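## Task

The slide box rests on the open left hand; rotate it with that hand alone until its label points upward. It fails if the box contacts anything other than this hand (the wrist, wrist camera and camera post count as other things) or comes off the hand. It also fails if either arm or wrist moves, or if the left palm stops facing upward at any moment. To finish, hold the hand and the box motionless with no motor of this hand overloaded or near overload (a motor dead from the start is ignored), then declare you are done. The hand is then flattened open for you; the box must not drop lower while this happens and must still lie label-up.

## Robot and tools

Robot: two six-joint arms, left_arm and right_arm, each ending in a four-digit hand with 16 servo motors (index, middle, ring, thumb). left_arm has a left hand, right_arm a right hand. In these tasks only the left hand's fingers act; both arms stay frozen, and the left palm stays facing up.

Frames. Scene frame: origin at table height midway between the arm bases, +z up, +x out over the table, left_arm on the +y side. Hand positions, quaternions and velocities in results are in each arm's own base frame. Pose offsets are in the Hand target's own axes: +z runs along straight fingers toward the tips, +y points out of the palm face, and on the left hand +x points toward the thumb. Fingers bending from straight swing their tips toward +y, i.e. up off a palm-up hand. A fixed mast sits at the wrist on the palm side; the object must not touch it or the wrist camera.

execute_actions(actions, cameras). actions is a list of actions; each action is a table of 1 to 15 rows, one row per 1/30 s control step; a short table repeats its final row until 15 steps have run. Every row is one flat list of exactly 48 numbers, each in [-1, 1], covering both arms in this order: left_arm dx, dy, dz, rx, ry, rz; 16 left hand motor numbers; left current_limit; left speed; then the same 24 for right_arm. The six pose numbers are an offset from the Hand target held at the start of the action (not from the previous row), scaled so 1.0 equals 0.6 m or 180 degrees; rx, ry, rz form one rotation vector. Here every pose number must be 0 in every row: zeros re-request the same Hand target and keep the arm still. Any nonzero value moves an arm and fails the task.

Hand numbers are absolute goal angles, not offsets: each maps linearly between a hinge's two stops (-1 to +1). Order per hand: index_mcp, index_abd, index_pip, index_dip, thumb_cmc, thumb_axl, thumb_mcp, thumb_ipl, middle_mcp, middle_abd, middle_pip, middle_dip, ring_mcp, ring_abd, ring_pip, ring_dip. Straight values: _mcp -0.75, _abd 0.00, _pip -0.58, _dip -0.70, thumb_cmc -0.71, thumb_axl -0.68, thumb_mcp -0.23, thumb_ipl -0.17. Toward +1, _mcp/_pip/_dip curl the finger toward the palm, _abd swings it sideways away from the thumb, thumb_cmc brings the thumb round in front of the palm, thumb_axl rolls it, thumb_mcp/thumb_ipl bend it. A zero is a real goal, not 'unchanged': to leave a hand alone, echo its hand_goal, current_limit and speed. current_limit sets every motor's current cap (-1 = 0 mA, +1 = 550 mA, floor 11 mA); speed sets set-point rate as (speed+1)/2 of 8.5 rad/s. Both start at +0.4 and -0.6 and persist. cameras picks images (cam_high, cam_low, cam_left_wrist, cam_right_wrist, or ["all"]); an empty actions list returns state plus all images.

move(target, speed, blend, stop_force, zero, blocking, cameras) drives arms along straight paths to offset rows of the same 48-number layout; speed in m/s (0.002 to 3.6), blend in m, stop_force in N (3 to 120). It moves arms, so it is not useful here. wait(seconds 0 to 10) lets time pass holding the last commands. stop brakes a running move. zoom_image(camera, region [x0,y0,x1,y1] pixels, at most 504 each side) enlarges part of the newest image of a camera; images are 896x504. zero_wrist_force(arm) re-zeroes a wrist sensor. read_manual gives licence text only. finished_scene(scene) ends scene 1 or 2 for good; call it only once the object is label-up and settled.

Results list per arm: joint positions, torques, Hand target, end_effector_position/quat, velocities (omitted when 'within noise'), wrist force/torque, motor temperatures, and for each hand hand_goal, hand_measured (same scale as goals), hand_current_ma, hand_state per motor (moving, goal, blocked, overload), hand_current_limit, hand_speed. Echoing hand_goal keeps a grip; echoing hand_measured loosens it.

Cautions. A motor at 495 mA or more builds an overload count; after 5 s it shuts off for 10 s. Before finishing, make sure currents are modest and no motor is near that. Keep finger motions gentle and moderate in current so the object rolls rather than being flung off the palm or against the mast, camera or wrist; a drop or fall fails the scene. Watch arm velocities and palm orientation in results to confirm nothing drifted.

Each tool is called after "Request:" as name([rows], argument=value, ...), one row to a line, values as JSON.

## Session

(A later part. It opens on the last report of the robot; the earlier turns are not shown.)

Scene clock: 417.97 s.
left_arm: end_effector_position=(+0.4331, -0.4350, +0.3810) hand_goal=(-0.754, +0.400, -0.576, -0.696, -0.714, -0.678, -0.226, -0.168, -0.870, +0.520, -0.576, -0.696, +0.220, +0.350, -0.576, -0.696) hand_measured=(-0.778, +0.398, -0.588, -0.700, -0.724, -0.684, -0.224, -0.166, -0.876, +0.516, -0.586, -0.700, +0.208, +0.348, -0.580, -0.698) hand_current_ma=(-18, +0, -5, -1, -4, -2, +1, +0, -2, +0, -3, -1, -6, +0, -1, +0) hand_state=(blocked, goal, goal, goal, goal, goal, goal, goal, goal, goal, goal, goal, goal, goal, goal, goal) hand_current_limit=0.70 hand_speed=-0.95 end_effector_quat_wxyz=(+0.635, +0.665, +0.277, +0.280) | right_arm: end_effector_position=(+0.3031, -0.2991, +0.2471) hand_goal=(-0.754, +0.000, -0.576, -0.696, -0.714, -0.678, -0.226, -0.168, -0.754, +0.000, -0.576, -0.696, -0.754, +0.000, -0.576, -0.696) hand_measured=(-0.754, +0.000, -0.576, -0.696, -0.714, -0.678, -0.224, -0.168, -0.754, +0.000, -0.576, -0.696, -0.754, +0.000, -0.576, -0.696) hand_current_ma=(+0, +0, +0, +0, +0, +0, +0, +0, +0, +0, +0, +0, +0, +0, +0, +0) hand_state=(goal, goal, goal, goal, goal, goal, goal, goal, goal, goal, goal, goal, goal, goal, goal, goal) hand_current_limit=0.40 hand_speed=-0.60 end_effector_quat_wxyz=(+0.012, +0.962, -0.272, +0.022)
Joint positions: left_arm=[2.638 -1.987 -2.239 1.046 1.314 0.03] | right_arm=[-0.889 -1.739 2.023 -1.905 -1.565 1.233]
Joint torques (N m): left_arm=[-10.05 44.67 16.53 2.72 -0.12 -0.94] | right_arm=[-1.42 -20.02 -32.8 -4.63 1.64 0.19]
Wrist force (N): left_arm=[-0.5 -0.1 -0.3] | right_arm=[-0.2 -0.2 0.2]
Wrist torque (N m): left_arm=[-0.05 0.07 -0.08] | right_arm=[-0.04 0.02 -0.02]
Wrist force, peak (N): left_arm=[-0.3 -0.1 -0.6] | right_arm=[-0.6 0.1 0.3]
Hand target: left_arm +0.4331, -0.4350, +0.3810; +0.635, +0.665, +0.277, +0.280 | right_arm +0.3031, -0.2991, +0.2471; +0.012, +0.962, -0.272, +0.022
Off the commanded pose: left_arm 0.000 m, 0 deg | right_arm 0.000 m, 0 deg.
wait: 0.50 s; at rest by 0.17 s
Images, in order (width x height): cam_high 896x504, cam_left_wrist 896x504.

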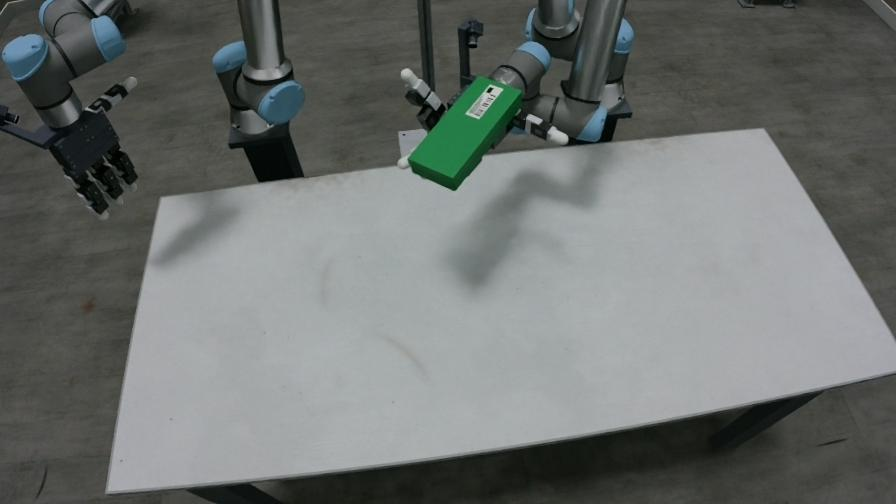

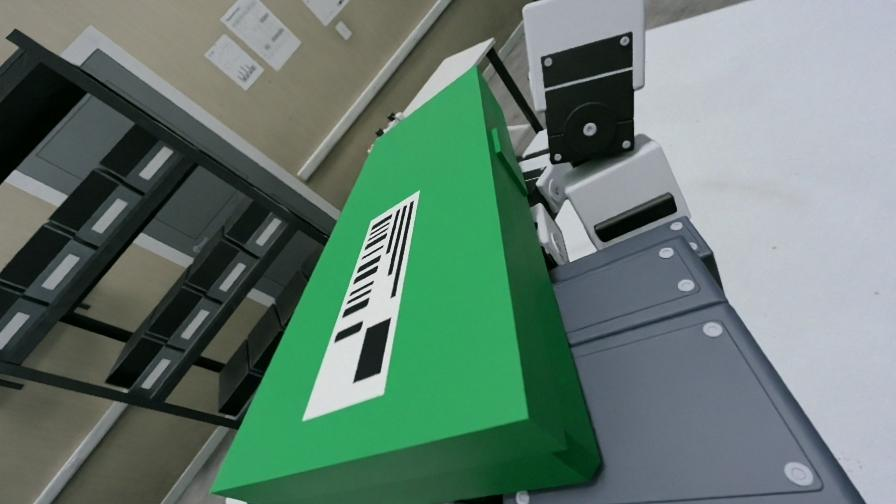

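Request:
move(target=[0,0,0,0,0,0,-0.754,0.40,-0.576,-0.696,-0.714,-0.678,-0.226,-0.168,-0.87,0.22,-0.576,-0.696,0.22,0.35,-0.576,-0.696,0.7,-0.94,0,0,0,0,0,0,-0.754,0,-0.576,-0.696,-0.714,-0.678,-0.226,-0.168,-0.754,0,-0.576,-0.696,-0.754,0,-0.576,-0.696,0.4,-0.6])

Request:
move(target=[0,0,0,0,0,0,-0.754,0.40,-0.576,-0.696,-0.714,-0.678,-0.226,-0.168,-0.754,0.22,-0.576,-0.696,0.22,0.35,-0.576,-0.696,0.7,-0.97,0,0,0,0,0,0,-0.754,0,-0.576,-0.696,-0.714,-0.678,-0.226,-0.168,-0.754,0,-0.576,-0.696,-0.754,0,-0.576,-0.696,0.4,-0.6])

Request:
move(target=[0,0,0,0,0,0,-0.81,0.40,-0.576,-0.696,-0.714,-0.678,-0.226,-0.168,-0.754,0.22,-0.576,-0.696,0.22,0.35,-0.576,-0.696,0.7,-0.97,0,0,0,0,0,0,-0.754,0,-0.576,-0.696,-0.714,-0.678,-0.226,-0.168,-0.754,0,-0.576,-0.696,-0.754,0,-0.576,-0.696,0.4,-0.6])

Request:
wait(seconds=0.6, cameras=["cam_left_wrist", "cam_high"])

Request:
zoom_image(camera="cam_high", region=[370, 30, 550, 200])

Scene clock: 427.50 s.
left_arm: end_effector_position=(+0.4331, -0.4350, +0.3810) hand_goal=(-0.754, +0.400, -0.576, -0.696, -0.714, -0.678, -0.226, -0.168, -0.870, +0.220, -0.576, -0.696, +0.220, +0.350, -0.576, -0.696) hand_measured=(-0.778, +0.398, -0.588, -0.700, -0.724, -0.684, -0.224, -0.166, -0.876, +0.228, -0.586, -0.700, +0.208, +0.348, -0.580, -0.698) hand_current_ma=(-18, +0, -5, -1, -4, -2, +1, +0, -2, +2, -3, -1, -6, +0, -1, +0) hand_state=(blocked, goal, goal, goal, goal, goal, goal, goal, goal, goal, goal, goal, goal, goal, goal, goal) hand_current_limit=0.70 hand_speed=-0.94 end_effector_quat_wxyz=(+0.635, +0.665, +0.277, +0.280) | right_arm: end_effector_position=(+0.3031, -0.2991, +0.2471) hand_goal=(-0.754, +0.000, -0.576, -0.696, -0.714, -0.678, -0.226, -0.168, -0.754, +0.000, -0.576, -0.696, -0.754, +0.000, -0.576, -0.696) hand_measured=(-0.754, +0.000, -0.576, -0.696, -0.714, -0.678, -0.224, -0.168, -0.754, +0.000, -0.576, -0.696, -0.754, +0.000, -0.576, -0.696) hand_current_ma=(+0, +0, +0, +0, +0, +0, +0, +0, +0, +0, +0, +0, +0, +0, +0, +0) hand_state=(goal, goal, goal, goal, goal, goal, goal, goal, goal, goal, goal, goal, goal, goal, goal, goal) hand_current_limit=0.40 hand_speed=-0.60 end_effector_quat_wxyz=(+0.012, +0.962, -0.272, +0.022)
Joint positions: left_arm=[2.638 -1.987 -2.239 1.046 1.314 0.03] | right_arm=[-0.889 -1.739 2.023 -1.905 -1.565 1.233]
Joint torques (N m): left_arm=[-9.49 44.57 16.09 2.93 -0.01 -1.1] | right_arm=[0.58 -19.29 -31.2 -4.73 1.62 0.29]
Wrist force (N): left_arm=[-0.2 0.0 -0.3] | right_arm=[-0.3 -0.4 0.4]
Wrist torque (N m): left_arm=[-0.03 0.02 -0.06] | right_arm=[-0.08 0.03 -0.04]
Wrist force, peak (N): left_arm=[-0.5 -0.1 -0.7] | right_arm=[-0.7 0.0 0.5]
Hand target: left_arm +0.4331, -0.4350, +0.3810; +0.635, +0.665, +0.277, +0.280 | right_arm +0.3031, -0.2991, +0.2471; +0.012, +0.962, -0.272, +0.022
Off the commanded pose: left_arm 0.000 m, 0 deg | right_arm 0.000 m, 0 deg.
move: done

Scene clock: 428.87 s.
left_arm: end_effector_position=(+0.4331, -0.4350, +0.3810) hand_goal=(-0.754, +0.400, -0.576, -0.696, -0.714, -0.678, -0.226, -0.168, -0.754, +0.220, -0.576, -0.696, +0.220, +0.350, -0.576, -0.696) hand_measured=(-0.778, +0.398, -0.588, -0.700, -0.724, -0.684, -0.224, -0.166, -0.778, +0.228, -0.586, -0.700, +0.208, +0.348, -0.580, -0.698) hand_current_ma=(-18, +0, -5, -1, -4, -2, +1, +0, -17, +2, -3, -1, -6, +0, -1, +0) hand_state=(blocked, goal, goal, goal, goal, goal, goal, goal, blocked, goal, goal, goal, goal, goal, goal, goal) hand_current_limit=0.70 hand_speed=-0.97 end_effector_quat_wxyz=(+0.635, +0.665, +0.277, +0.280) | right_arm: end_effector_position=(+0.3031, -0.2991, +0.2471) hand_goal=(-0.754, +0.000, -0.576, -0.696, -0.714, -0.678, -0.226, -0.168, -0.754, +0.000, -0.576, -0.696, -0.754, +0.000, -0.576, -0.696) hand_measured=(-0.754, +0.000, -0.576, -0.696, -0.714, -0.678, -0.224, -0.168, -0.754, +0.000, -0.576, -0.696, -0.754, +0.000, -0.576, -0.696) hand_current_ma=(+0, +0, +0, +0, +0, +0, +0, +0, +0, +0, +0, +0, +0, +0, +0, +0) hand_state=(goal, goal, goal, goal, goal, goal, goal, goal, goal, goal, goal, goal, goal, goal, goal, goal) hand_current_limit=0.40 hand_speed=-0.60 end_effector_quat_wxyz=(+0.012, +0.962, -0.272, +0.022)
Joint positions: left_arm=[2.638 -1.987 -2.239 1.046 1.314 0.03] | right_arm=[-0.889 -1.739 2.023 -1.905 -1.565 1.233]
Joint torques (N m): left_arm=[-9.21 44.54 16.31 2.95 -0.07 -1.06] | right_arm=[0.85 -20.86 -34.08 -4.47 1.43 0.29]
Wrist force (N): left_arm=[-0.1 -0.1 -0.5] | right_arm=[-0.1 0.0 0.2]
Wrist torque (N m): left_arm=[-0.03 0.01 -0.06] | right_arm=[-0.02 0.00 -0.02]
Wrist force, peak (N): left_arm=[-0.5 -0.1 -0.6] | right_arm=[-0.6 -0.3 0.4]
Hand target: left_arm +0.4331, -0.4350, +0.3810; +0.635, +0.665, +0.277, +0.280 | right_arm +0.3031, -0.2991, +0.2471; +0.012, +0.962, -0.272, +0.022
Off the commanded pose: left_arm 0.000 m, 0 deg | right_arm 0.000 m, 0 deg.
move: done

Scene clock: 429.63 s.
left_arm: end_effector_position=(+0.4331, -0.4350, +0.3810) hand_goal=(-0.810, +0.400, -0.576, -0.696, -0.714, -0.678, -0.226, -0.168, -0.754, +0.220, -0.576, -0.696, +0.220, +0.350, -0.576, -0.696) hand_measured=(-0.816, +0.398, -0.582, -0.698, -0.726, -0.682, -0.224, -0.166, -0.778, +0.228, -0.586, -0.700, +0.208, +0.348, -0.580, -0.698) hand_current_ma=(-2, +0, -2, +0, -4, -1, +1, +0, -17, +2, -3, -1, -6, +0, -1, +0) hand_state=(goal, goal, goal, goal, goal, goal, goal, goal, blocked, goal, goal, goal, goal, goal, goal, goal) hand_current_limit=0.70 hand_speed=-0.97 end_effector_quat_wxyz=(+0.635, +0.665, +0.277, +0.280) | right_arm: end_effector_position=(+0.3031, -0.2991, +0.2471) hand_goal=(-0.754, +0.000, -0.576, -0.696, -0.714, -0.678, -0.226, -0.168, -0.754, +0.000, -0.576, -0.696, -0.754, +0.000, -0.576, -0.696) hand_measured=(-0.754, +0.000, -0.576, -0.696, -0.714, -0.678, -0.224, -0.168, -0.754, +0.000, -0.576, -0.696, -0.754, +0.000, -0.576, -0.696) hand_current_ma=(+0, +0, +0, +0, +0, +0, +0, +0, +0, +0, +0, +0, +0, +0, +0, +0) hand_state=(goal, goal, goal, goal, goal, goal, goal, goal, goal, goal, goal, goal, goal, goal, goal, goal) hand_current_limit=0.40 hand_speed=-0.60 end_effector_quat_wxyz=(+0.012, +0.962, -0.272, +0.022)
Joint positions: left_arm=[2.638 -1.987 -2.239 1.046 1.314 0.03] | right_arm=[-0.889 -1.739 2.023 -1.905 -1.565 1.233]
Joint torques (N m): left_arm=[-8.95 45.02 15.92 3 -0.06 -1.05] | right_arm=[1.82 -21.06 -32.73 -4.59 1.61 0.13]
Wrist force (N): left_arm=[-0.4 0.0 -0.5] | right_arm=[-0.2 -0.3 0.0]
Wrist torque (N m): left_arm=[-0.01 0.05 -0.09] | right_arm=[-0.03 0.02 -0.02]
Wrist force, peak (N): left_arm=[-0.1 0.0 -0.8] | right_arm=[-0.7 -0.2 0.4]
Hand target: left_arm +0.4331, -0.4350, +0.3810; +0.635, +0.665, +0.277, +0.280 | right_arm +0.3031, -0.2991, +0.2471; +0.012, +0.962, -0.272, +0.022
Off the commanded pose: left_arm 0.000 m, 0 deg | right_arm 0.000 m, 0 deg.
move: done

Scene clock: 430.23 s.
left_arm: end_effector_position=(+0.4331, -0.4350, +0.3810) hand_goal=(-0.810, +0.400, -0.576, -0.696, -0.714, -0.678, -0.226, -0.168, -0.754, +0.220, -0.576, -0.696, +0.220, +0.350, -0.576, -0.696) hand_measured=(-0.816, +0.398, -0.582, -0.698, -0.726, -0.682, -0.224, -0.166, -0.778, +0.228, -0.586, -0.700, +0.208, +0.348, -0.580, -0.698) hand_current_ma=(-2, +0, -2, +0, -4, -1, +1, +0, -17, +2, -3, -1, -6, +0, -1, +0) hand_state=(goal, goal, goal, goal, goal, goal, goal, goal, blocked, goal, goal, goal, goal, goal, goal, goal) hand_current_limit=0.70 hand_speed=-0.97 end_effector_quat_wxyz=(+0.635, +0.665, +0.277, +0.280) | right_arm: end_effector_position=(+0.3031, -0.2991, +0.2471) hand_goal=(-0.754, +0.000, -0.576, -0.696, -0.714, -0.678, -0.226, -0.168, -0.754, +0.000, -0.576, -0.696, -0.754, +0.000, -0.576, -0.696) hand_measured=(-0.754, +0.000, -0.576, -0.696, -0.714, -0.678, -0.224, -0.168, -0.754, +0.000, -0.576, -0.696, -0.754, +0.000, -0.576, -0.696) hand_current_ma=(+0, +0, +0, +0, +0, +0, +0, +0, +0, +0, +0, +0, +0, +0, +0, +0) hand_state=(goal, goal, goal, goal, goal, goal, goal, goal, goal, goal, goal, goal, goal, goal, goal, goal) hand_current_limit=0.40 hand_speed=-0.60 end_effector_quat_wxyz=(+0.012, +0.962, -0.272, +0.022)
Joint positions: left_arm=[2.638 -1.987 -2.239 1.046 1.314 0.03] | right_arm=[-0.889 -1.739 2.023 -1.905 -1.565 1.233]
Joint torques (N m): left_arm=[-9.36 44.72 16.29 2.89 -0.04 -0.97] | right_arm=[-0.08 -18.66 -33.58 -4.67 1.42 0.16]
Wrist force (N): left_arm=[-0.4 0.2 -0.5] | right_arm=[-0.4 0.1 0.4]
Wrist torque (N m): left_arm=[0.01 0.04 -0.08] | right_arm=[-0.01 0.04 -0.04]
Wrist force, peak (N): left_arm=[-0.2 0.0 -0.7] | right_arm=[-0.6 0.2 0.4]
Hand target: left_arm +0.4331, -0.4350, +0.3810; +0.635, +0.665, +0.277, +0.280 | right_arm +0.3031, -0.2991, +0.2471; +0.012, +0.962, -0.272, +0.022
Off the commanded pose: left_arm 0.000 m, 0 deg | right_arm 0.000 m, 0 deg.
wait: 0.60 s; at rest by 0.17 s
Images, in order (width x height): cam_high 896x504, cam_left_wrist 896x504.

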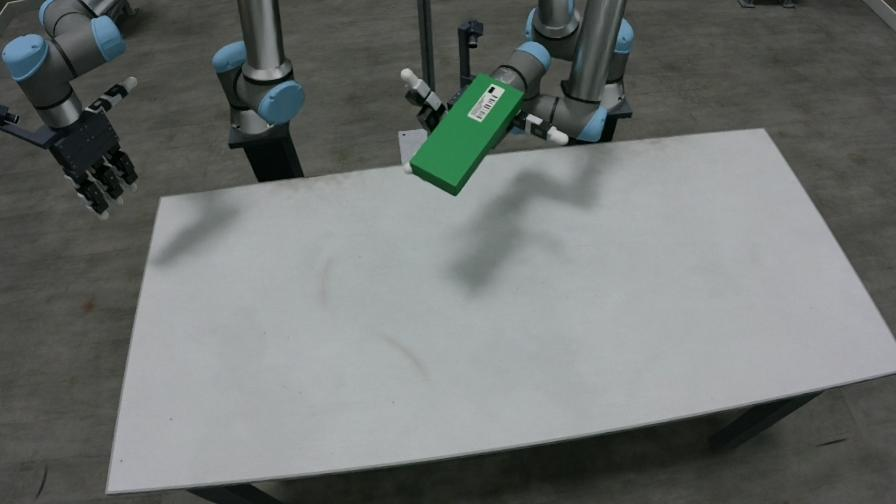

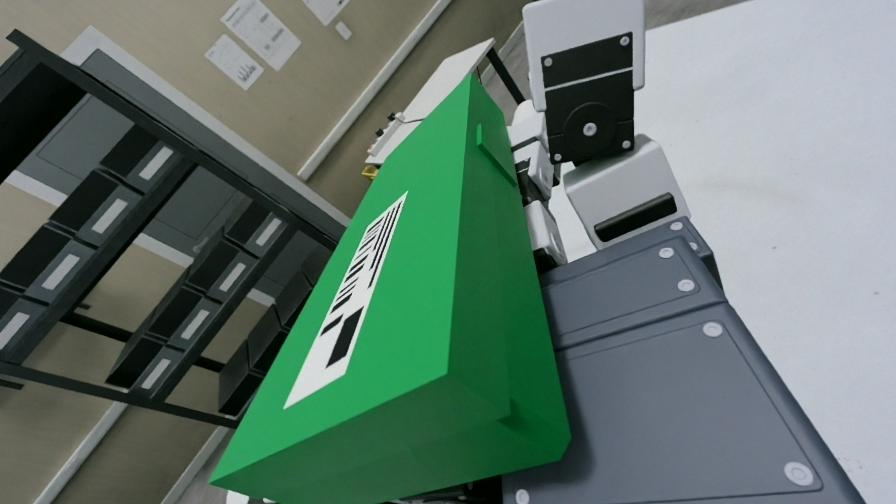

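Scaled by 2.800 from the camera's 896x504 image, which has a finer 1280x720 frame.

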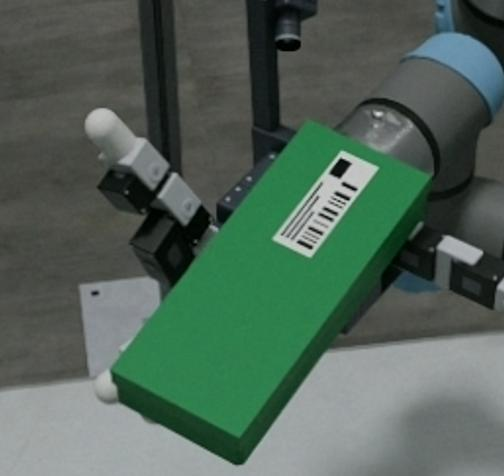

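Request:
move(target=[0,0,0,0,0,0,-0.785,0.40,-0.576,-0.696,-0.714,-0.678,-0.226,-0.168,-0.754,0.22,-0.576,-0.696,0.22,0.35,-0.576,-0.696,0.7,-0.97,0,0,0,0,0,0,-0.754,0,-0.576,-0.696,-0.714,-0.678,-0.226,-0.168,-0.754,0,-0.576,-0.696,-0.754,0,-0.576,-0.696,0.4,-0.6])

Request:
move(target=[0,0,0,0,0,0,-0.785,0.25,-0.576,-0.696,-0.714,-0.678,-0.226,-0.168,-0.754,0.22,-0.576,-0.696,0.22,0.35,-0.576,-0.696,0.7,-0.97,0,0,0,0,0,0,-0.754,0,-0.576,-0.696,-0.714,-0.678,-0.226,-0.168,-0.754,0,-0.576,-0.696,-0.754,0,-0.576,-0.696,0.4,-0.6])

Request:
wait(seconds=0.6, cameras=["cam_left_wrist", "cam_high"])

Request:
zoom_image(camera="cam_high", region=[370, 30, 550, 200])

Scene clock: 452.37 s.
left_arm: end_effector_position=(+0.4331, -0.4350, +0.3810) hand_goal=(-0.786, +0.400, -0.576, -0.696, -0.714, -0.678, -0.226, -0.168, -0.754, +0.220, -0.576, -0.696, +0.220, +0.350, -0.576, -0.696) hand_measured=(-0.810, +0.398, -0.582, -0.698, -0.726, -0.682, -0.224, -0.166, -0.778, +0.228, -0.586, -0.700, +0.208, +0.348, -0.580, -0.698) hand_current_ma=(-19, +0, -2, +0, -4, -1, +1, +0, -17, +2, -3, -1, -6, +0, -1, +0) hand_state=(blocked, goal, goal, goal, goal, goal, goal, goal, blocked, goal, goal, goal, goal, goal, goal, goal) hand_current_limit=0.70 hand_speed=-0.97 end_effector_quat_wxyz=(+0.635, +0.665, +0.277, +0.280) | right_arm: end_effector_position=(+0.3031, -0.2991, +0.2471) hand_goal=(-0.754, +0.000, -0.576, -0.696, -0.714, -0.678, -0.226, -0.168, -0.754, +0.000, -0.576, -0.696, -0.754, +0.000, -0.576, -0.696) hand_measured=(-0.754, +0.000, -0.576, -0.696, -0.714, -0.678, -0.224, -0.168, -0.754, +0.000, -0.576, -0.696, -0.754, +0.000, -0.576, -0.696) hand_current_ma=(+0, +0, +0, +0, +0, +0, +0, +0, +0, +0, +0, +0, +0, +0, +0, +0) hand_state=(goal, goal, goal, goal, goal, goal, goal, goal, goal, goal, goal, goal, goal, goal, goal, goal) hand_current_limit=0.40 hand_speed=-0.60 end_effector_quat_wxyz=(+0.012, +0.962, -0.272, +0.022)
Joint positions: left_arm=[2.638 -1.987 -2.239 1.046 1.314 0.03] | right_arm=[-0.889 -1.739 2.023 -1.905 -1.565 1.233]
Joint torques (N m): left_arm=[-9.23 46 15.73 3.06 -0.53 -0.83] | right_arm=[0.5 -21.36 -32.63 -4.55 1.73 0.27]
Wrist force (N): left_arm=[-0.1 -0.2 -0.3] | right_arm=[-0.1 0.0 0.6]
Wrist torque (N m): left_arm=[-0.06 0.01 -0.06] | right_arm=[-0.05 0.00 -0.02]
Wrist force, peak (N): left_arm=[-0.4 -0.3 -0.7] | right_arm=[-0.8 -0.2 0.5]
Hand target: left_arm +0.4331, -0.4350, +0.3810; +0.635, +0.665, +0.277, +0.280 | right_arm +0.3031, -0.2991, +0.2471; +0.012, +0.962, -0.272, +0.022
Off the commanded pose: left_arm 0.000 m, 0 deg | right_arm 0.000 m, 0 deg.
move: done

Scene clock: 453.83 s.
left_arm: end_effector_position=(+0.4331, -0.4350, +0.3810) hand_goal=(-0.786, +0.250, -0.576, -0.696, -0.714, -0.678, -0.226, -0.168, -0.754, +0.220, -0.576, -0.696, +0.220, +0.350, -0.576, -0.696) hand_measured=(-0.810, +0.256, -0.582, -0.698, -0.726, -0.680, -0.224, -0.166, -0.778, +0.222, -0.586, -0.700, +0.208, +0.348, -0.580, -0.698) hand_current_ma=(-17, +1, -2, +0, -4, +0, +1, +0, -17, +0, -3, -1, -6, +0, -1, +0) hand_state=(blocked, goal, goal, goal, goal, goal, goal, goal, blocked, goal, goal, goal, goal, goal, goal, goal) hand_current_limit=0.70 hand_speed=-0.97 end_effector_quat_wxyz=(+0.635, +0.665, +0.277, +0.280) | right_arm: end_effector_position=(+0.3031, -0.2991, +0.2471) hand_goal=(-0.754, +0.000, -0.576, -0.696, -0.714, -0.678, -0.226, -0.168, -0.754, +0.000, -0.576, -0.696, -0.754, +0.000, -0.576, -0.696) hand_measured=(-0.754, +0.000, -0.576, -0.696, -0.714, -0.678, -0.224, -0.168, -0.754, +0.000, -0.576, -0.696, -0.754, +0.000, -0.576, -0.696) hand_current_ma=(+0, +0, +0, +0, +0, +0, +0, +0, +0, +0, +0, +0, +0, +0, +0, +0) hand_state=(goal, goal, goal, goal, goal, goal, goal, goal, goal, goal, goal, goal, goal, goal, goal, goal) hand_current_limit=0.40 hand_speed=-0.60 end_effector_quat_wxyz=(+0.012, +0.962, -0.272, +0.022)
Joint positions: left_arm=[2.638 -1.987 -2.239 1.046 1.314 0.03] | right_arm=[-0.889 -1.739 2.023 -1.905 -1.565 1.233]
Joint torques (N m): left_arm=[-9.19 45.78 15.53 2.93 -0.56 -0.76] | right_arm=[0.52 -22.26 -33.17 -4.67 1.49 0.14]
Wrist force (N): left_arm=[-0.1 -0.1 -0.2] | right_arm=[-0.3 0.0 0.5]
Wrist torque (N m): left_arm=[-0.06 0.02 -0.05] | right_arm=[-0.04 0.02 -0.03]
Wrist force, peak (N): left_arm=[-0.2 -0.2 -0.7] | right_arm=[-0.5 -0.5 0.2]
Hand target: left_arm +0.4331, -0.4350, +0.3810; +0.635, +0.665, +0.277, +0.280 | right_arm +0.3031, -0.2991, +0.2471; +0.012, +0.962, -0.272, +0.022
Off the commanded pose: left_arm 0.000 m, 0 deg | right_arm 0.000 m, 0 deg.
move: done

Scene clock: 454.43 s.
left_arm: end_effector_position=(+0.4331, -0.4350, +0.3810) hand_goal=(-0.786, +0.250, -0.576, -0.696, -0.714, -0.678, -0.226, -0.168, -0.754, +0.220, -0.576, -0.696, +0.220, +0.350, -0.576, -0.696) hand_measured=(-0.810, +0.256, -0.582, -0.698, -0.726, -0.680, -0.224, -0.166, -0.778, +0.222, -0.586, -0.700, +0.208, +0.348, -0.580, -0.698) hand_current_ma=(-17, +1, -2, +0, -4, +0, +1, +0, -17, +0, -3, -1, -6, +0, -1, +0) hand_state=(blocked, goal, goal, goal, goal, goal, goal, goal, blocked, goal, goal, goal, goal, goal, goal, goal) hand_current_limit=0.70 hand_speed=-0.97 end_effector_quat_wxyz=(+0.635, +0.665, +0.277, +0.280) | right_arm: end_effector_position=(+0.3031, -0.2991, +0.2471) hand_goal=(-0.754, +0.000, -0.576, -0.696, -0.714, -0.678, -0.226, -0.168, -0.754, +0.000, -0.576, -0.696, -0.754, +0.000, -0.576, -0.696) hand_measured=(-0.754, +0.000, -0.576, -0.696, -0.714, -0.678, -0.224, -0.168, -0.754, +0.000, -0.576, -0.696, -0.754, +0.000, -0.576, -0.696) hand_current_ma=(+0, +0, +0, +0, +0, +0, +0, +0, +0, +0, +0, +0, +0, +0, +0, +0) hand_state=(goal, goal, goal, goal, goal, goal, goal, goal, goal, goal, goal, goal, goal, goal, goal, goal) hand_current_limit=0.40 hand_speed=-0.60 end_effector_quat_wxyz=(+0.012, +0.962, -0.272, +0.022)
Joint positions: left_arm=[2.638 -1.987 -2.239 1.046 1.314 0.03] | right_arm=[-0.889 -1.739 2.023 -1.905 -1.565 1.233]
Joint torques (N m): left_arm=[-9.38 46.17 15.38 3.01 -0.59 -0.79] | right_arm=[0.25 -20.97 -33.65 -4.7 1.71 0.22]
Wrist force (N): left_arm=[-0.3 0.0 -0.5] | right_arm=[-0.2 -0.1 0.2]
Wrist torque (N m): left_arm=[-0.02 0.04 -0.08] | right_arm=[-0.02 0.01 -0.02]
Wrist force, peak (N): left_arm=[-0.4 0.0 -0.6] | right_arm=[-0.6 0.1 0.4]
Hand target: left_arm +0.4331, -0.4350, +0.3810; +0.635, +0.665, +0.277, +0.280 | right_arm +0.3031, -0.2991, +0.2471; +0.012, +0.962, -0.272, +0.022
Off the commanded pose: left_arm 0.000 m, 0 deg | right_arm 0.000 m, 0 deg.
wait: 0.60 s; at rest by 0.17 s
Images, in order (width x height): cam_high 896x504, cam_left_wrist 896x504.

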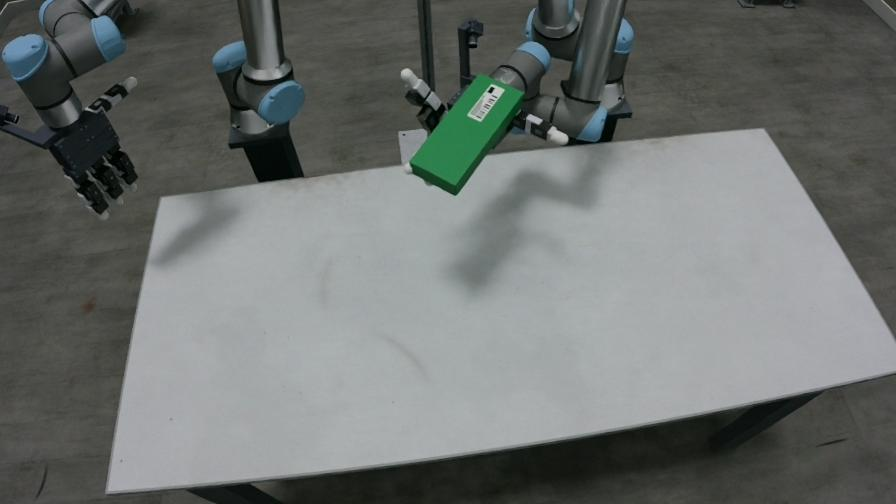

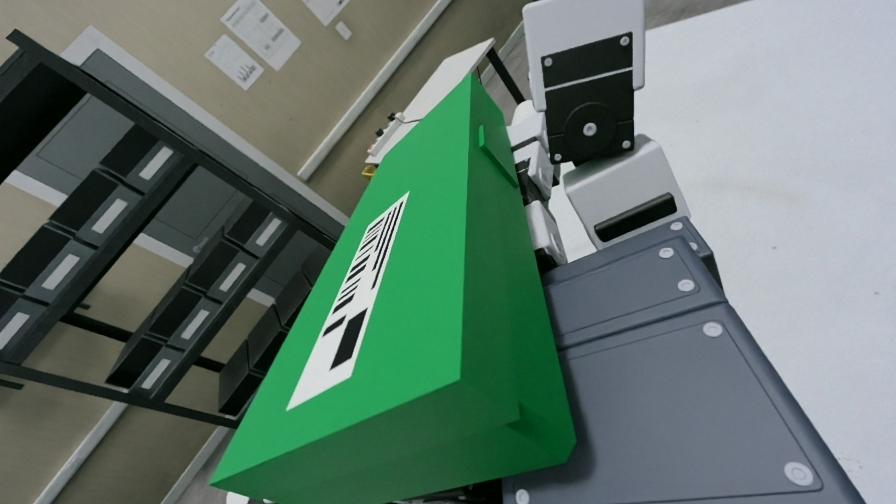

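Scaled by 2.800 from the camera's 896x504 image, which has a finer 1280x720 frame.

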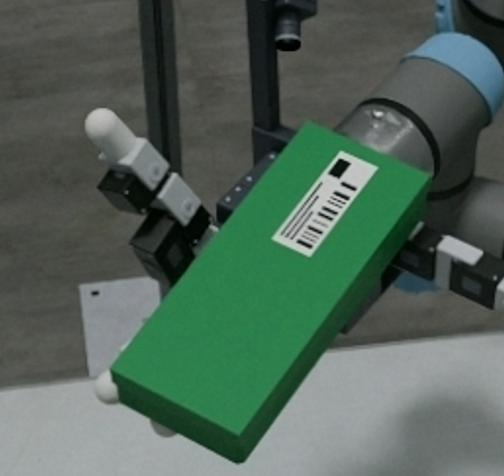

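Request:
move(target=[0,0,0,0,0,0,-0.785,0,-0.576,-0.696,-0.714,-0.678,-0.226,-0.168,-0.754,0.22,-0.576,-0.696,0.22,0.35,-0.576,-0.696,0.7,-0.97,0,0,0,0,0,0,-0.754,0,-0.576,-0.696,-0.714,-0.678,-0.226,-0.168,-0.754,0,-0.576,-0.696,-0.754,0,-0.576,-0.696,0.4,-0.6])

Request:
move(target=[0,0,0,0,0,0,-0.754,0,-0.576,-0.696,-0.714,-0.678,-0.226,-0.168,-0.754,0.22,-0.576,-0.696,0.22,0.35,-0.576,-0.696,0.7,-0.97,0,0,0,0,0,0,-0.754,0,-0.576,-0.696,-0.714,-0.678,-0.226,-0.168,-0.754,0,-0.576,-0.696,-0.754,0,-0.576,-0.696,0.4,-0.6])

Request:
wait(seconds=0.6, cameras=["cam_left_wrist", "cam_high"])

Request:
zoom_image(camera="cam_high", region=[370, 30, 550, 200])

Scene clock: 462.10 s.
left_arm: end_effector_position=(+0.4331, -0.4350, +0.3810) hand_goal=(-0.786, +0.000, -0.576, -0.696, -0.714, -0.678, -0.226, -0.168, -0.754, +0.220, -0.576, -0.696, +0.220, +0.350, -0.576, -0.696) hand_measured=(-0.810, +0.010, -0.584, -0.698, -0.726, -0.680, -0.224, -0.166, -0.778, +0.220, -0.586, -0.698, +0.208, +0.348, -0.580, -0.698) hand_current_ma=(-17, +3, -2, +0, -4, +0, +1, +0, -17, +0, -3, +0, -6, +0, -1, +0) hand_state=(blocked, goal, goal, goal, goal, goal, goal, goal, blocked, goal, goal, goal, goal, goal, goal, goal) hand_current_limit=0.70 hand_speed=-0.97 end_effector_quat_wxyz=(+0.635, +0.665, +0.277, +0.280) | right_arm: end_effector_position=(+0.3031, -0.2991, +0.2471) hand_goal=(-0.754, +0.000, -0.576, -0.696, -0.714, -0.678, -0.226, -0.168, -0.754, +0.000, -0.576, -0.696, -0.754, +0.000, -0.576, -0.696) hand_measured=(-0.754, +0.000, -0.576, -0.696, -0.714, -0.678, -0.224, -0.168, -0.754, +0.000, -0.576, -0.696, -0.754, +0.000, -0.576, -0.696) hand_current_ma=(+0, +0, +0, +0, +0, +0, +0, +0, +0, +0, +0, +0, +0, +0, +0, +0) hand_state=(goal, goal, goal, goal, goal, goal, goal, goal, goal, goal, goal, goal, goal, goal, goal, goal) hand_current_limit=0.40 hand_speed=-0.60 end_effector_quat_wxyz=(+0.012, +0.962, -0.272, +0.022)
Joint positions: left_arm=[2.638 -1.987 -2.239 1.046 1.314 0.03] | right_arm=[-0.889 -1.739 2.023 -1.905 -1.565 1.233]
Joint torques (N m): left_arm=[-9.33 45.93 15.7 3.15 -0.83 -0.8] | right_arm=[-0.52 -20.2 -33.38 -4.81 1.62 0]
Wrist force (N): left_arm=[-0.3 -0.2 -0.6] | right_arm=[-0.5 -0.3 0.2]
Wrist torque (N m): left_arm=[-0.03 0.03 -0.10] | right_arm=[-0.05 0.06 -0.05]
Wrist force, peak (N): left_arm=[-0.2 0.0 -0.9] | right_arm=[-0.6 -0.1 0.6]
Hand target: left_arm +0.4331, -0.4350, +0.3810; +0.635, +0.665, +0.277, +0.280 | right_arm +0.3031, -0.2991, +0.2471; +0.012, +0.962, -0.272, +0.022
Off the commanded pose: left_arm 0.000 m, 0 deg | right_arm 0.000 m, 0 deg.
move: done

Scene clock: 462.63 s.
left_arm: end_effector_position=(+0.4331, -0.4350, +0.3810) hand_goal=(-0.754, +0.000, -0.576, -0.696, -0.714, -0.678, -0.226, -0.168, -0.754, +0.220, -0.576, -0.696, +0.220, +0.350, -0.576, -0.696) hand_measured=(-0.796, +0.008, -0.584, -0.698, -0.726, -0.680, -0.224, -0.166, -0.778, +0.220, -0.586, -0.698, +0.208, +0.348, -0.580, -0.698) hand_current_ma=(-47, +2, -2, +0, -4, +0, +1, +0, -17, +0, -3, +0, -6, +0, -1, +0) hand_state=(blocked, goal, goal, goal, goal, goal, goal, goal, blocked, goal, goal, goal, goal, goal, goal, goal) hand_current_limit=0.70 hand_speed=-0.97 end_effector_quat_wxyz=(+0.635, +0.665, +0.277, +0.280) | right_arm: end_effector_position=(+0.3031, -0.2991, +0.2471) hand_goal=(-0.754, +0.000, -0.576, -0.696, -0.714, -0.678, -0.226, -0.168, -0.754, +0.000, -0.576, -0.696, -0.754, +0.000, -0.576, -0.696) hand_measured=(-0.754, +0.000, -0.576, -0.696, -0.714, -0.678, -0.224, -0.168, -0.754, +0.000, -0.576, -0.696, -0.754, +0.000, -0.576, -0.696) hand_current_ma=(+0, +0, +0, +0, +0, +0, +0, +0, +0, +0, +0, +0, +0, +0, +0, +0) hand_state=(goal, goal, goal, goal, goal, goal, goal, goal, goal, goal, goal, goal, goal, goal, goal, goal) hand_current_limit=0.40 hand_speed=-0.60 end_effector_quat_wxyz=(+0.012, +0.962, -0.272, +0.022)
Joint positions: left_arm=[2.638 -1.987 -2.239 1.046 1.314 0.03] | right_arm=[-0.889 -1.739 2.023 -1.905 -1.565 1.233]
Joint torques (N m): left_arm=[-9.56 46.14 14.88 3.18 -0.67 -0.68] | right_arm=[-1.45 -19.87 -33.15 -4.62 1.55 0.33]
Wrist force (N): left_arm=[-0.2 0.0 -0.3] | right_arm=[-0.2 -0.3 0.3]
Wrist torque (N m): left_arm=[-0.03 0.03 -0.09] | right_arm=[-0.05 0.02 -0.03]
Wrist force, peak (N): left_arm=[-0.3 0.0 -0.7] | right_arm=[-0.7 -0.3 0.4]
Hand target: left_arm +0.4331, -0.4350, +0.3810; +0.635, +0.665, +0.277, +0.280 | right_arm +0.3031, -0.2991, +0.2471; +0.012, +0.962, -0.272, +0.022
Off the commanded pose: left_arm 0.000 m, 0 deg | right_arm 0.000 m, 0 deg.
move: done

Scene clock: 463.23 s.
left_arm: end_effector_position=(+0.4331, -0.4350, +0.3810) hand_goal=(-0.754, +0.000, -0.576, -0.696, -0.714, -0.678, -0.226, -0.168, -0.754, +0.220, -0.576, -0.696, +0.220, +0.350, -0.576, -0.696) hand_measured=(-0.796, +0.008, -0.584, -0.698, -0.726, -0.680, -0.224, -0.166, -0.778, +0.220, -0.586, -0.698, +0.208, +0.348, -0.580, -0.698) hand_current_ma=(-47, +2, -2, +0, -4, +0, +1, +0, -17, +0, -3, +0, -6, +0, -1, +0) hand_state=(blocked, goal, goal, goal, goal, goal, goal, goal, blocked, goal, goal, goal, goal, goal, goal, goal) hand_current_limit=0.70 hand_speed=-0.97 end_effector_quat_wxyz=(+0.635, +0.665, +0.277, +0.280) | right_arm: end_effector_position=(+0.3031, -0.2991, +0.2471) hand_goal=(-0.754, +0.000, -0.576, -0.696, -0.714, -0.678, -0.226, -0.168, -0.754, +0.000, -0.576, -0.696, -0.754, +0.000, -0.576, -0.696) hand_measured=(-0.754, +0.000, -0.576, -0.696, -0.714, -0.678, -0.224, -0.168, -0.754, +0.000, -0.576, -0.696, -0.754, +0.000, -0.576, -0.696) hand_current_ma=(+0, +0, +0, +0, +0, +0, +0, +0, +0, +0, +0, +0, +0, +0, +0, +0) hand_state=(goal, goal, goal, goal, goal, goal, goal, goal, goal, goal, goal, goal, goal, goal, goal, goal) hand_current_limit=0.40 hand_speed=-0.60 end_effector_quat_wxyz=(+0.012, +0.962, -0.272, +0.022)
Joint positions: left_arm=[2.638 -1.987 -2.239 1.046 1.314 0.03] | right_arm=[-0.889 -1.739 2.023 -1.905 -1.565 1.233]
Joint torques (N m): left_arm=[-8.8 46.23 14.92 3.13 -0.84 -0.62] | right_arm=[-0.91 -20.83 -33.75 -4.69 1.61 0.36]
Wrist force (N): left_arm=[-0.3 0.0 -0.6] | right_arm=[-0.1 0.1 0.3]
Wrist torque (N m): left_arm=[-0.01 0.03 -0.09] | right_arm=[0.00 -0.01 -0.01]
Wrist force, peak (N): left_arm=[-0.4 0.0 -0.8] | right_arm=[-0.5 -0.3 0.5]
Hand target: left_arm +0.4331, -0.4350, +0.3810; +0.635, +0.665, +0.277, +0.280 | right_arm +0.3031, -0.2991, +0.2471; +0.012, +0.962, -0.272, +0.022
Off the commanded pose: left_arm 0.000 m, 0 deg | right_arm 0.000 m, 0 deg.
wait: 0.60 s; at rest by 0.17 s
Images, in order (width x height): cam_high 896x504, cam_left_wrist 896x504.

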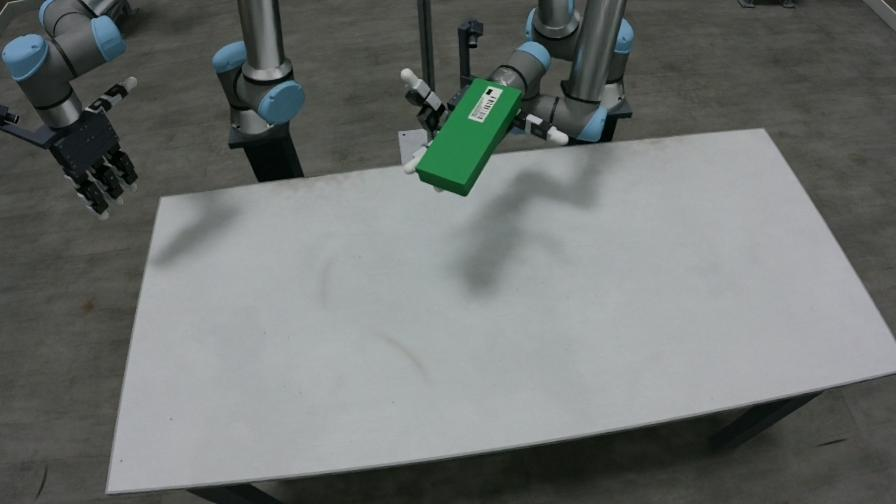

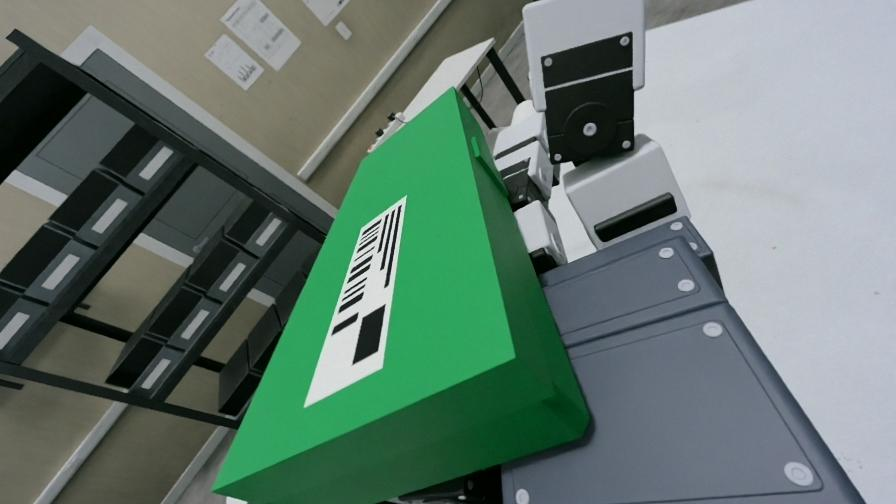

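Scaled by 2.800 from the camera's 896x504 image, which has a finer 1280x720 frame.

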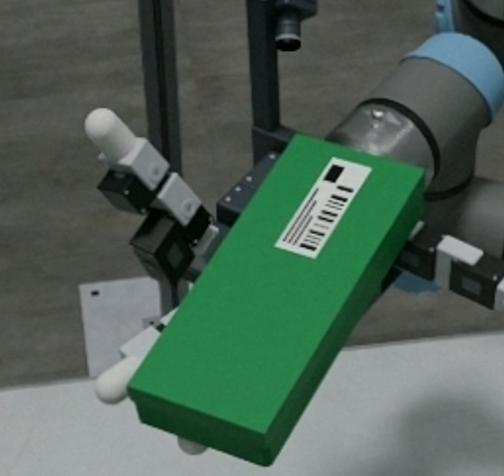

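Request:
move(target=[0,0,0,0,0,0,-0.754,0,-0.576,-0.696,-0.714,-0.678,-0.226,-0.168,-0.86,0.22,-0.576,-0.696,0.22,0.35,-0.576,-0.696,0.7,-0.96,0,0,0,0,0,0,-0.754,0,-0.576,-0.696,-0.714,-0.678,-0.226,-0.168,-0.754,0,-0.576,-0.696,-0.754,0,-0.576,-0.696,0.4,-0.6])

Request:
wait(seconds=0.6, cameras=["cam_left_wrist"])

Scene clock: 471.53 s.
left_arm: end_effector_position=(+0.4331, -0.4350, +0.3810) hand_goal=(-0.754, +0.000, -0.576, -0.696, -0.714, -0.678, -0.226, -0.168, -0.860, +0.220, -0.576, -0.696, +0.220, +0.350, -0.576, -0.696) hand_measured=(-0.796, +0.006, -0.586, -0.700, -0.726, -0.680, -0.224, -0.166, -0.866, +0.220, -0.586, -0.698, +0.208, +0.348, -0.580, -0.698) hand_current_ma=(-47, +1, -4, +0, -4, +0, +1, +0, -2, +0, -3, +0, -6, +0, -1, +0) hand_state=(blocked, goal, goal, goal, goal, goal, goal, goal, goal, goal, goal, goal, goal, goal, goal, goal) hand_current_limit=0.70 hand_speed=-0.96 end_effector_quat_wxyz=(+0.635, +0.665, +0.277, +0.280) | right_arm: end_effector_position=(+0.3031, -0.2991, +0.2471) hand_goal=(-0.754, +0.000, -0.576, -0.696, -0.714, -0.678, -0.226, -0.168, -0.754, +0.000, -0.576, -0.696, -0.754, +0.000, -0.576, -0.696) hand_measured=(-0.754, +0.000, -0.576, -0.696, -0.714, -0.678, -0.224, -0.168, -0.754, +0.000, -0.576, -0.696, -0.754, +0.000, -0.576, -0.696) hand_current_ma=(+0, +0, +0, +0, +0, +0, +0, +0, +0, +0, +0, +0, +0, +0, +0, +0) hand_state=(goal, goal, goal, goal, goal, goal, goal, goal, goal, goal, goal, goal, goal, goal, goal, goal) hand_current_limit=0.40 hand_speed=-0.60 end_effector_quat_wxyz=(+0.012, +0.962, -0.272, +0.022)
Joint positions: left_arm=[2.638 -1.987 -2.239 1.046 1.314 0.03] | right_arm=[-0.889 -1.739 2.023 -1.905 -1.565 1.233]
Joint torques (N m): left_arm=[-9.51 47.02 15.21 3.37 -0.95 -0.64] | right_arm=[-0.23 -21.54 -33.84 -4.62 1.55 0.09]
Wrist force (N): left_arm=[-0.2 -0.3 -0.5] | right_arm=[-0.3 0.1 0.4]
Wrist torque (N m): left_arm=[-0.04 0.03 -0.09] | right_arm=[-0.02 0.03 -0.03]
Wrist force, peak (N): left_arm=[-0.5 -0.2 -0.8] | right_arm=[-0.5 -0.4 0.6]
Hand target: left_arm +0.4331, -0.4350, +0.3810; +0.635, +0.665, +0.277, +0.280 | right_arm +0.3031, -0.2991, +0.2471; +0.012, +0.962, -0.272, +0.022
Off the commanded pose: left_arm 0.000 m, 0 deg | right_arm 0.000 m, 0 deg.
move: done

Scene clock: 472.13 s.
left_arm: end_effector_position=(+0.4331, -0.4350, +0.3810) hand_goal=(-0.754, +0.000, -0.576, -0.696, -0.714, -0.678, -0.226, -0.168, -0.860, +0.220, -0.576, -0.696, +0.220, +0.350, -0.576, -0.696) hand_measured=(-0.796, +0.006, -0.586, -0.700, -0.726, -0.680, -0.224, -0.166, -0.866, +0.220, -0.586, -0.698, +0.208, +0.348, -0.580, -0.698) hand_current_ma=(-47, +1, -4, +0, -4, +0, +1, +0, -2, +0, -3, +0, -6, +0, -1, +0) hand_state=(blocked, goal, goal, goal, goal, goal, goal, goal, goal, goal, goal, goal, goal, goal, goal, goal) hand_current_limit=0.70 hand_speed=-0.96 end_effector_quat_wxyz=(+0.635, +0.665, +0.277, +0.280) | right_arm: end_effector_position=(+0.3031, -0.2991, +0.2471) hand_goal=(-0.754, +0.000, -0.576, -0.696, -0.714, -0.678, -0.226, -0.168, -0.754, +0.000, -0.576, -0.696, -0.754, +0.000, -0.576, -0.696) hand_measured=(-0.754, +0.000, -0.576, -0.696, -0.714, -0.678, -0.224, -0.168, -0.754, +0.000, -0.576, -0.696, -0.754, +0.000, -0.576, -0.696) hand_current_ma=(+0, +0, +0, +0, +0, +0, +0, +0, +0, +0, +0, +0, +0, +0, +0, +0) hand_state=(goal, goal, goal, goal, goal, goal, goal, goal, goal, goal, goal, goal, goal, goal, goal, goal) hand_current_limit=0.40 hand_speed=-0.60 end_effector_quat_wxyz=(+0.012, +0.962, -0.272, +0.022)
Joint positions: left_arm=[2.638 -1.987 -2.239 1.046 1.314 0.03] | right_arm=[-0.889 -1.739 2.023 -1.905 -1.565 1.233]
Joint torques (N m): left_arm=[-9.51 46.84 14.53 3.36 -0.92 -0.51] | right_arm=[0.71 -20.12 -32.67 -4.62 1.68 0.17]
Wrist force (N): left_arm=[-0.1 0.2 -0.5] | right_arm=[-0.4 -0.1 0.3]
Wrist torque (N m): left_arm=[0.02 0.01 -0.08] | right_arm=[-0.03 0.04 -0.04]
Wrist force, peak (N): left_arm=[-0.5 0.0 -0.6] | right_arm=[-0.6 -0.3 0.5]
Hand target: left_arm +0.4331, -0.4350, +0.3810; +0.635, +0.665, +0.277, +0.280 | right_arm +0.3031, -0.2991, +0.2471; +0.012, +0.962, -0.272, +0.022
Off the commanded pose: left_arm 0.000 m, 0 deg | right_arm 0.000 m, 0 deg.
wait: 0.60 s; at rest by 0.17 s
Images, in order (width x height): cam_left_wrist 896x504.

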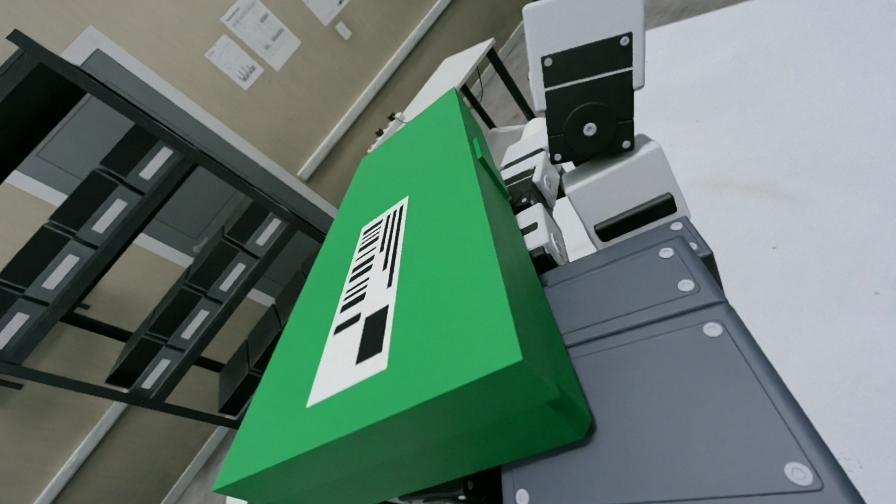

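Request:
move(target=[0,0,0,0,0,0,-0.754,0,-0.576,-0.696,-0.714,-0.678,-0.226,-0.168,-0.86,0.0,-0.576,-0.696,0.22,0.35,-0.576,-0.696,0.7,-0.95,0,0,0,0,0,0,-0.754,0,-0.576,-0.696,-0.714,-0.678,-0.226,-0.168,-0.754,0,-0.576,-0.696,-0.754,0,-0.576,-0.696,0.4,-0.6])

Request:
move(target=[0,0,0,0,0,0,-0.754,0,-0.576,-0.696,-0.714,-0.678,-0.226,-0.168,-0.754,0.0,-0.576,-0.696,0.22,0.35,-0.576,-0.696,0.7,-0.96,0,0,0,0,0,0,-0.754,0,-0.576,-0.696,-0.714,-0.678,-0.226,-0.168,-0.754,0,-0.576,-0.696,-0.754,0,-0.576,-0.696,0.4,-0.6])

Request:
wait(seconds=0.6, cameras=["cam_left_wrist", "cam_high"])

Request:
zoom_image(camera="cam_high", region=[370, 30, 550, 200])

Scene clock: 483.23 s.
left_arm: end_effector_position=(+0.4331, -0.4350, +0.3810) hand_goal=(-0.754, +0.000, -0.576, -0.696, -0.714, -0.678, -0.226, -0.168, -0.860, +0.000, -0.576, -0.696, +0.220, +0.350, -0.576, -0.696) hand_measured=(-0.796, +0.006, -0.586, -0.700, -0.726, -0.680, -0.224, -0.166, -0.866, +0.004, -0.586, -0.698, +0.208, +0.348, -0.580, -0.698) hand_current_ma=(-47, +1, -4, +0, -4, +0, +1, +0, -2, +0, -3, +0, -6, +0, -1, +0) hand_state=(blocked, goal, goal, goal, goal, goal, goal, goal, goal, goal, goal, goal, goal, goal, goal, goal) hand_current_limit=0.70 hand_speed=-0.95 end_effector_quat_wxyz=(+0.635, +0.665, +0.277, +0.280) | right_arm: end_effector_position=(+0.3031, -0.2991, +0.2471) hand_goal=(-0.754, +0.000, -0.576, -0.696, -0.714, -0.678, -0.226, -0.168, -0.754, +0.000, -0.576, -0.696, -0.754, +0.000, -0.576, -0.696) hand_measured=(-0.754, +0.000, -0.576, -0.696, -0.714, -0.678, -0.224, -0.168, -0.754, +0.000, -0.576, -0.696, -0.754, +0.000, -0.576, -0.696) hand_current_ma=(+0, +0, +0, +0, +0, +0, +0, +0, +0, +0, +0, +0, +0, +0, +0, +0) hand_state=(goal, goal, goal, goal, goal, goal, goal, goal, goal, goal, goal, goal, goal, goal, goal, goal) hand_current_limit=0.40 hand_speed=-0.60 end_effector_quat_wxyz=(+0.012, +0.962, -0.272, +0.022)
Joint positions: left_arm=[2.638 -1.987 -2.239 1.046 1.314 0.03] | right_arm=[-0.889 -1.739 2.023 -1.905 -1.565 1.233]
Joint torques (N m): left_arm=[-9.53 47.87 14.67 3.54 -1.2 -0.48] | right_arm=[-0.54 -20 -33.25 -4.65 1.4 0.25]
Wrist force (N): left_arm=[-0.2 -0.1 -0.6] | right_arm=[-0.4 0.2 0.4]
Wrist torque (N m): left_arm=[-0.02 0.01 -0.09] | right_arm=[0.00 0.04 -0.03]
Wrist force, peak (N): left_arm=[-0.3 0.1 -0.8] | right_arm=[-0.6 -0.4 0.6]
Hand target: left_arm +0.4331, -0.4350, +0.3810; +0.635, +0.665, +0.277, +0.280 | right_arm +0.3031, -0.2991, +0.2471; +0.012, +0.962, -0.272, +0.022
Off the commanded pose: left_arm 0.000 m, 0 deg | right_arm 0.000 m, 0 deg.
move: done

Scene clock: 484.13 s.
left_arm: end_effector_position=(+0.4331, -0.4350, +0.3810) hand_goal=(-0.754, +0.000, -0.576, -0.696, -0.714, -0.678, -0.226, -0.168, -0.754, +0.000, -0.576, -0.696, +0.220, +0.350, -0.576, -0.696) hand_measured=(-0.794, +0.006, -0.586, -0.700, -0.726, -0.680, -0.224, -0.166, -0.790, +0.004, -0.586, -0.698, +0.208, +0.348, -0.580, -0.698) hand_current_ma=(-45, +1, -4, +0, -4, +0, +1, +0, -36, +0, -3, +0, -6, +0, -1, +0) hand_state=(blocked, goal, goal, goal, goal, goal, goal, goal, blocked, goal, goal, goal, goal, goal, goal, goal) hand_current_limit=0.70 hand_speed=-0.96 end_effector_quat_wxyz=(+0.635, +0.665, +0.277, +0.280) | right_arm: end_effector_position=(+0.3031, -0.2991, +0.2471) hand_goal=(-0.754, +0.000, -0.576, -0.696, -0.714, -0.678, -0.226, -0.168, -0.754, +0.000, -0.576, -0.696, -0.754, +0.000, -0.576, -0.696) hand_measured=(-0.754, +0.000, -0.576, -0.696, -0.714, -0.678, -0.224, -0.168, -0.754, +0.000, -0.576, -0.696, -0.754, +0.000, -0.576, -0.696) hand_current_ma=(+0, +0, +0, +0, +0, +0, +0, +0, +0, +0, +0, +0, +0, +0, +0, +0) hand_state=(goal, goal, goal, goal, goal, goal, goal, goal, goal, goal, goal, goal, goal, goal, goal, goal) hand_current_limit=0.40 hand_speed=-0.60 end_effector_quat_wxyz=(+0.012, +0.962, -0.272, +0.022)
Joint positions: left_arm=[2.638 -1.987 -2.239 1.046 1.314 0.03] | right_arm=[-0.889 -1.739 2.023 -1.905 -1.565 1.233]
Joint torques (N m): left_arm=[-9.85 47.92 14.74 3.67 -1.12 -0.58] | right_arm=[0.19 -20.77 -33.57 -4.44 1.45 0.29]
Wrist force (N): left_arm=[-0.1 0.0 -0.6] | right_arm=[-0.1 -0.3 0.5]
Wrist torque (N m): left_arm=[0.01 0.00 -0.09] | right_arm=[-0.08 0.00 -0.03]
Wrist force, peak (N): left_arm=[-0.4 0.0 -0.6] | right_arm=[-0.6 -0.2 0.4]
Hand target: left_arm +0.4331, -0.4350, +0.3810; +0.635, +0.665, +0.277, +0.280 | right_arm +0.3031, -0.2991, +0.2471; +0.012, +0.962, -0.272, +0.022
Off the commanded pose: left_arm 0.000 m, 0 deg | right_arm 0.000 m, 0 deg.
move: done

Scene clock: 484.73 s.
left_arm: end_effector_position=(+0.4331, -0.4350, +0.3810) hand_goal=(-0.754, +0.000, -0.576, -0.696, -0.714, -0.678, -0.226, -0.168, -0.754, +0.000, -0.576, -0.696, +0.220, +0.350, -0.576, -0.696) hand_measured=(-0.794, +0.006, -0.586, -0.700, -0.726, -0.680, -0.224, -0.166, -0.790, +0.004, -0.586, -0.698, +0.208, +0.348, -0.580, -0.698) hand_current_ma=(-45, +1, -4, +0, -4, +0, +1, +0, -36, +0, -3, +0, -6, +0, -1, +0) hand_state=(blocked, goal, goal, goal, goal, goal, goal, goal, blocked, goal, goal, goal, goal, goal, goal, goal) hand_current_limit=0.70 hand_speed=-0.96 end_effector_quat_wxyz=(+0.635, +0.665, +0.277, +0.280) | right_arm: end_effector_position=(+0.3031, -0.2991, +0.2471) hand_goal=(-0.754, +0.000, -0.576, -0.696, -0.714, -0.678, -0.226, -0.168, -0.754, +0.000, -0.576, -0.696, -0.754, +0.000, -0.576, -0.696) hand_measured=(-0.754, +0.000, -0.576, -0.696, -0.714, -0.678, -0.224, -0.168, -0.754, +0.000, -0.576, -0.696, -0.754, +0.000, -0.576, -0.696) hand_current_ma=(+0, +0, +0, +0, +0, +0, +0, +0, +0, +0, +0, +0, +0, +0, +0, +0) hand_state=(goal, goal, goal, goal, goal, goal, goal, goal, goal, goal, goal, goal, goal, goal, goal, goal) hand_current_limit=0.40 hand_speed=-0.60 end_effector_quat_wxyz=(+0.012, +0.962, -0.272, +0.022)
Joint positions: left_arm=[2.638 -1.987 -2.239 1.046 1.314 0.03] | right_arm=[-0.889 -1.739 2.023 -1.905 -1.565 1.233]
Joint torques (N m): left_arm=[-9.52 47.54 14.71 3.62 -1 -0.42] | right_arm=[0.33 -20.36 -32.29 -4.55 1.69 0.15]
Wrist force (N): left_arm=[-0.2 0.1 -0.6] | right_arm=[0.2 0.0 0.5]
Wrist torque (N m): left_arm=[0.01 0.01 -0.09] | right_arm=[-0.05 -0.04 0.01]
Wrist force, peak (N): left_arm=[-0.3 -0.1 -0.6] | right_arm=[-0.7 0.0 0.3]
Hand target: left_arm +0.4331, -0.4350, +0.3810; +0.635, +0.665, +0.277, +0.280 | right_arm +0.3031, -0.2991, +0.2471; +0.012, +0.962, -0.272, +0.022
Off the commanded pose: left_arm 0.000 m, 0 deg | right_arm 0.000 m, 0 deg.
wait: 0.60 s; at rest by 0.17 s
Images, in order (width x height): cam_high 896x504, cam_left_wrist 896x504.

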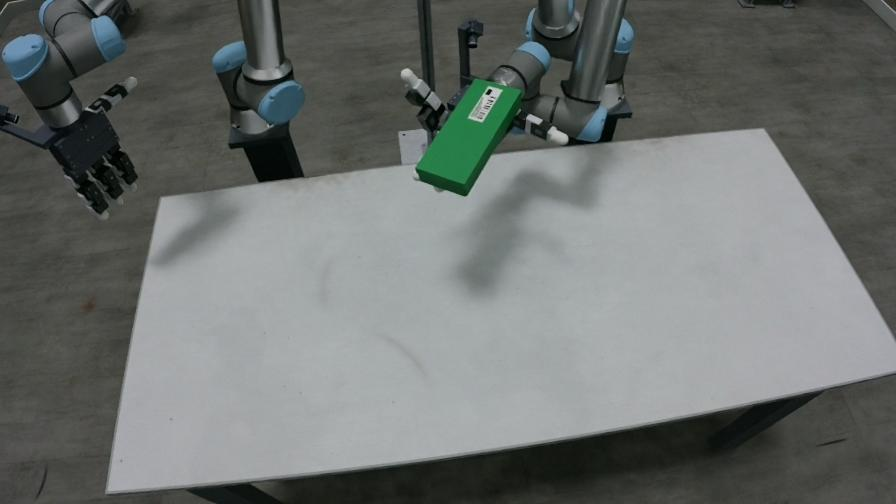

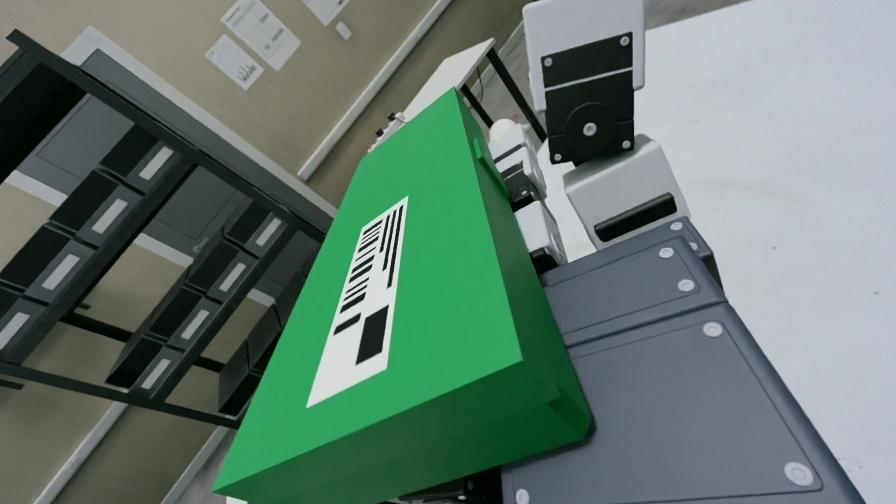

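Scaled by 2.800 from the camera's 896x504 image, which has a finer 1280x720 frame.

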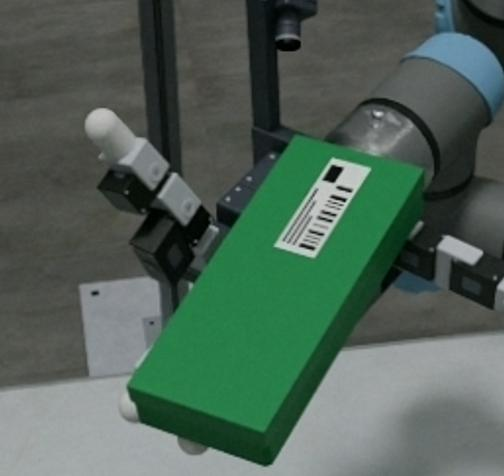

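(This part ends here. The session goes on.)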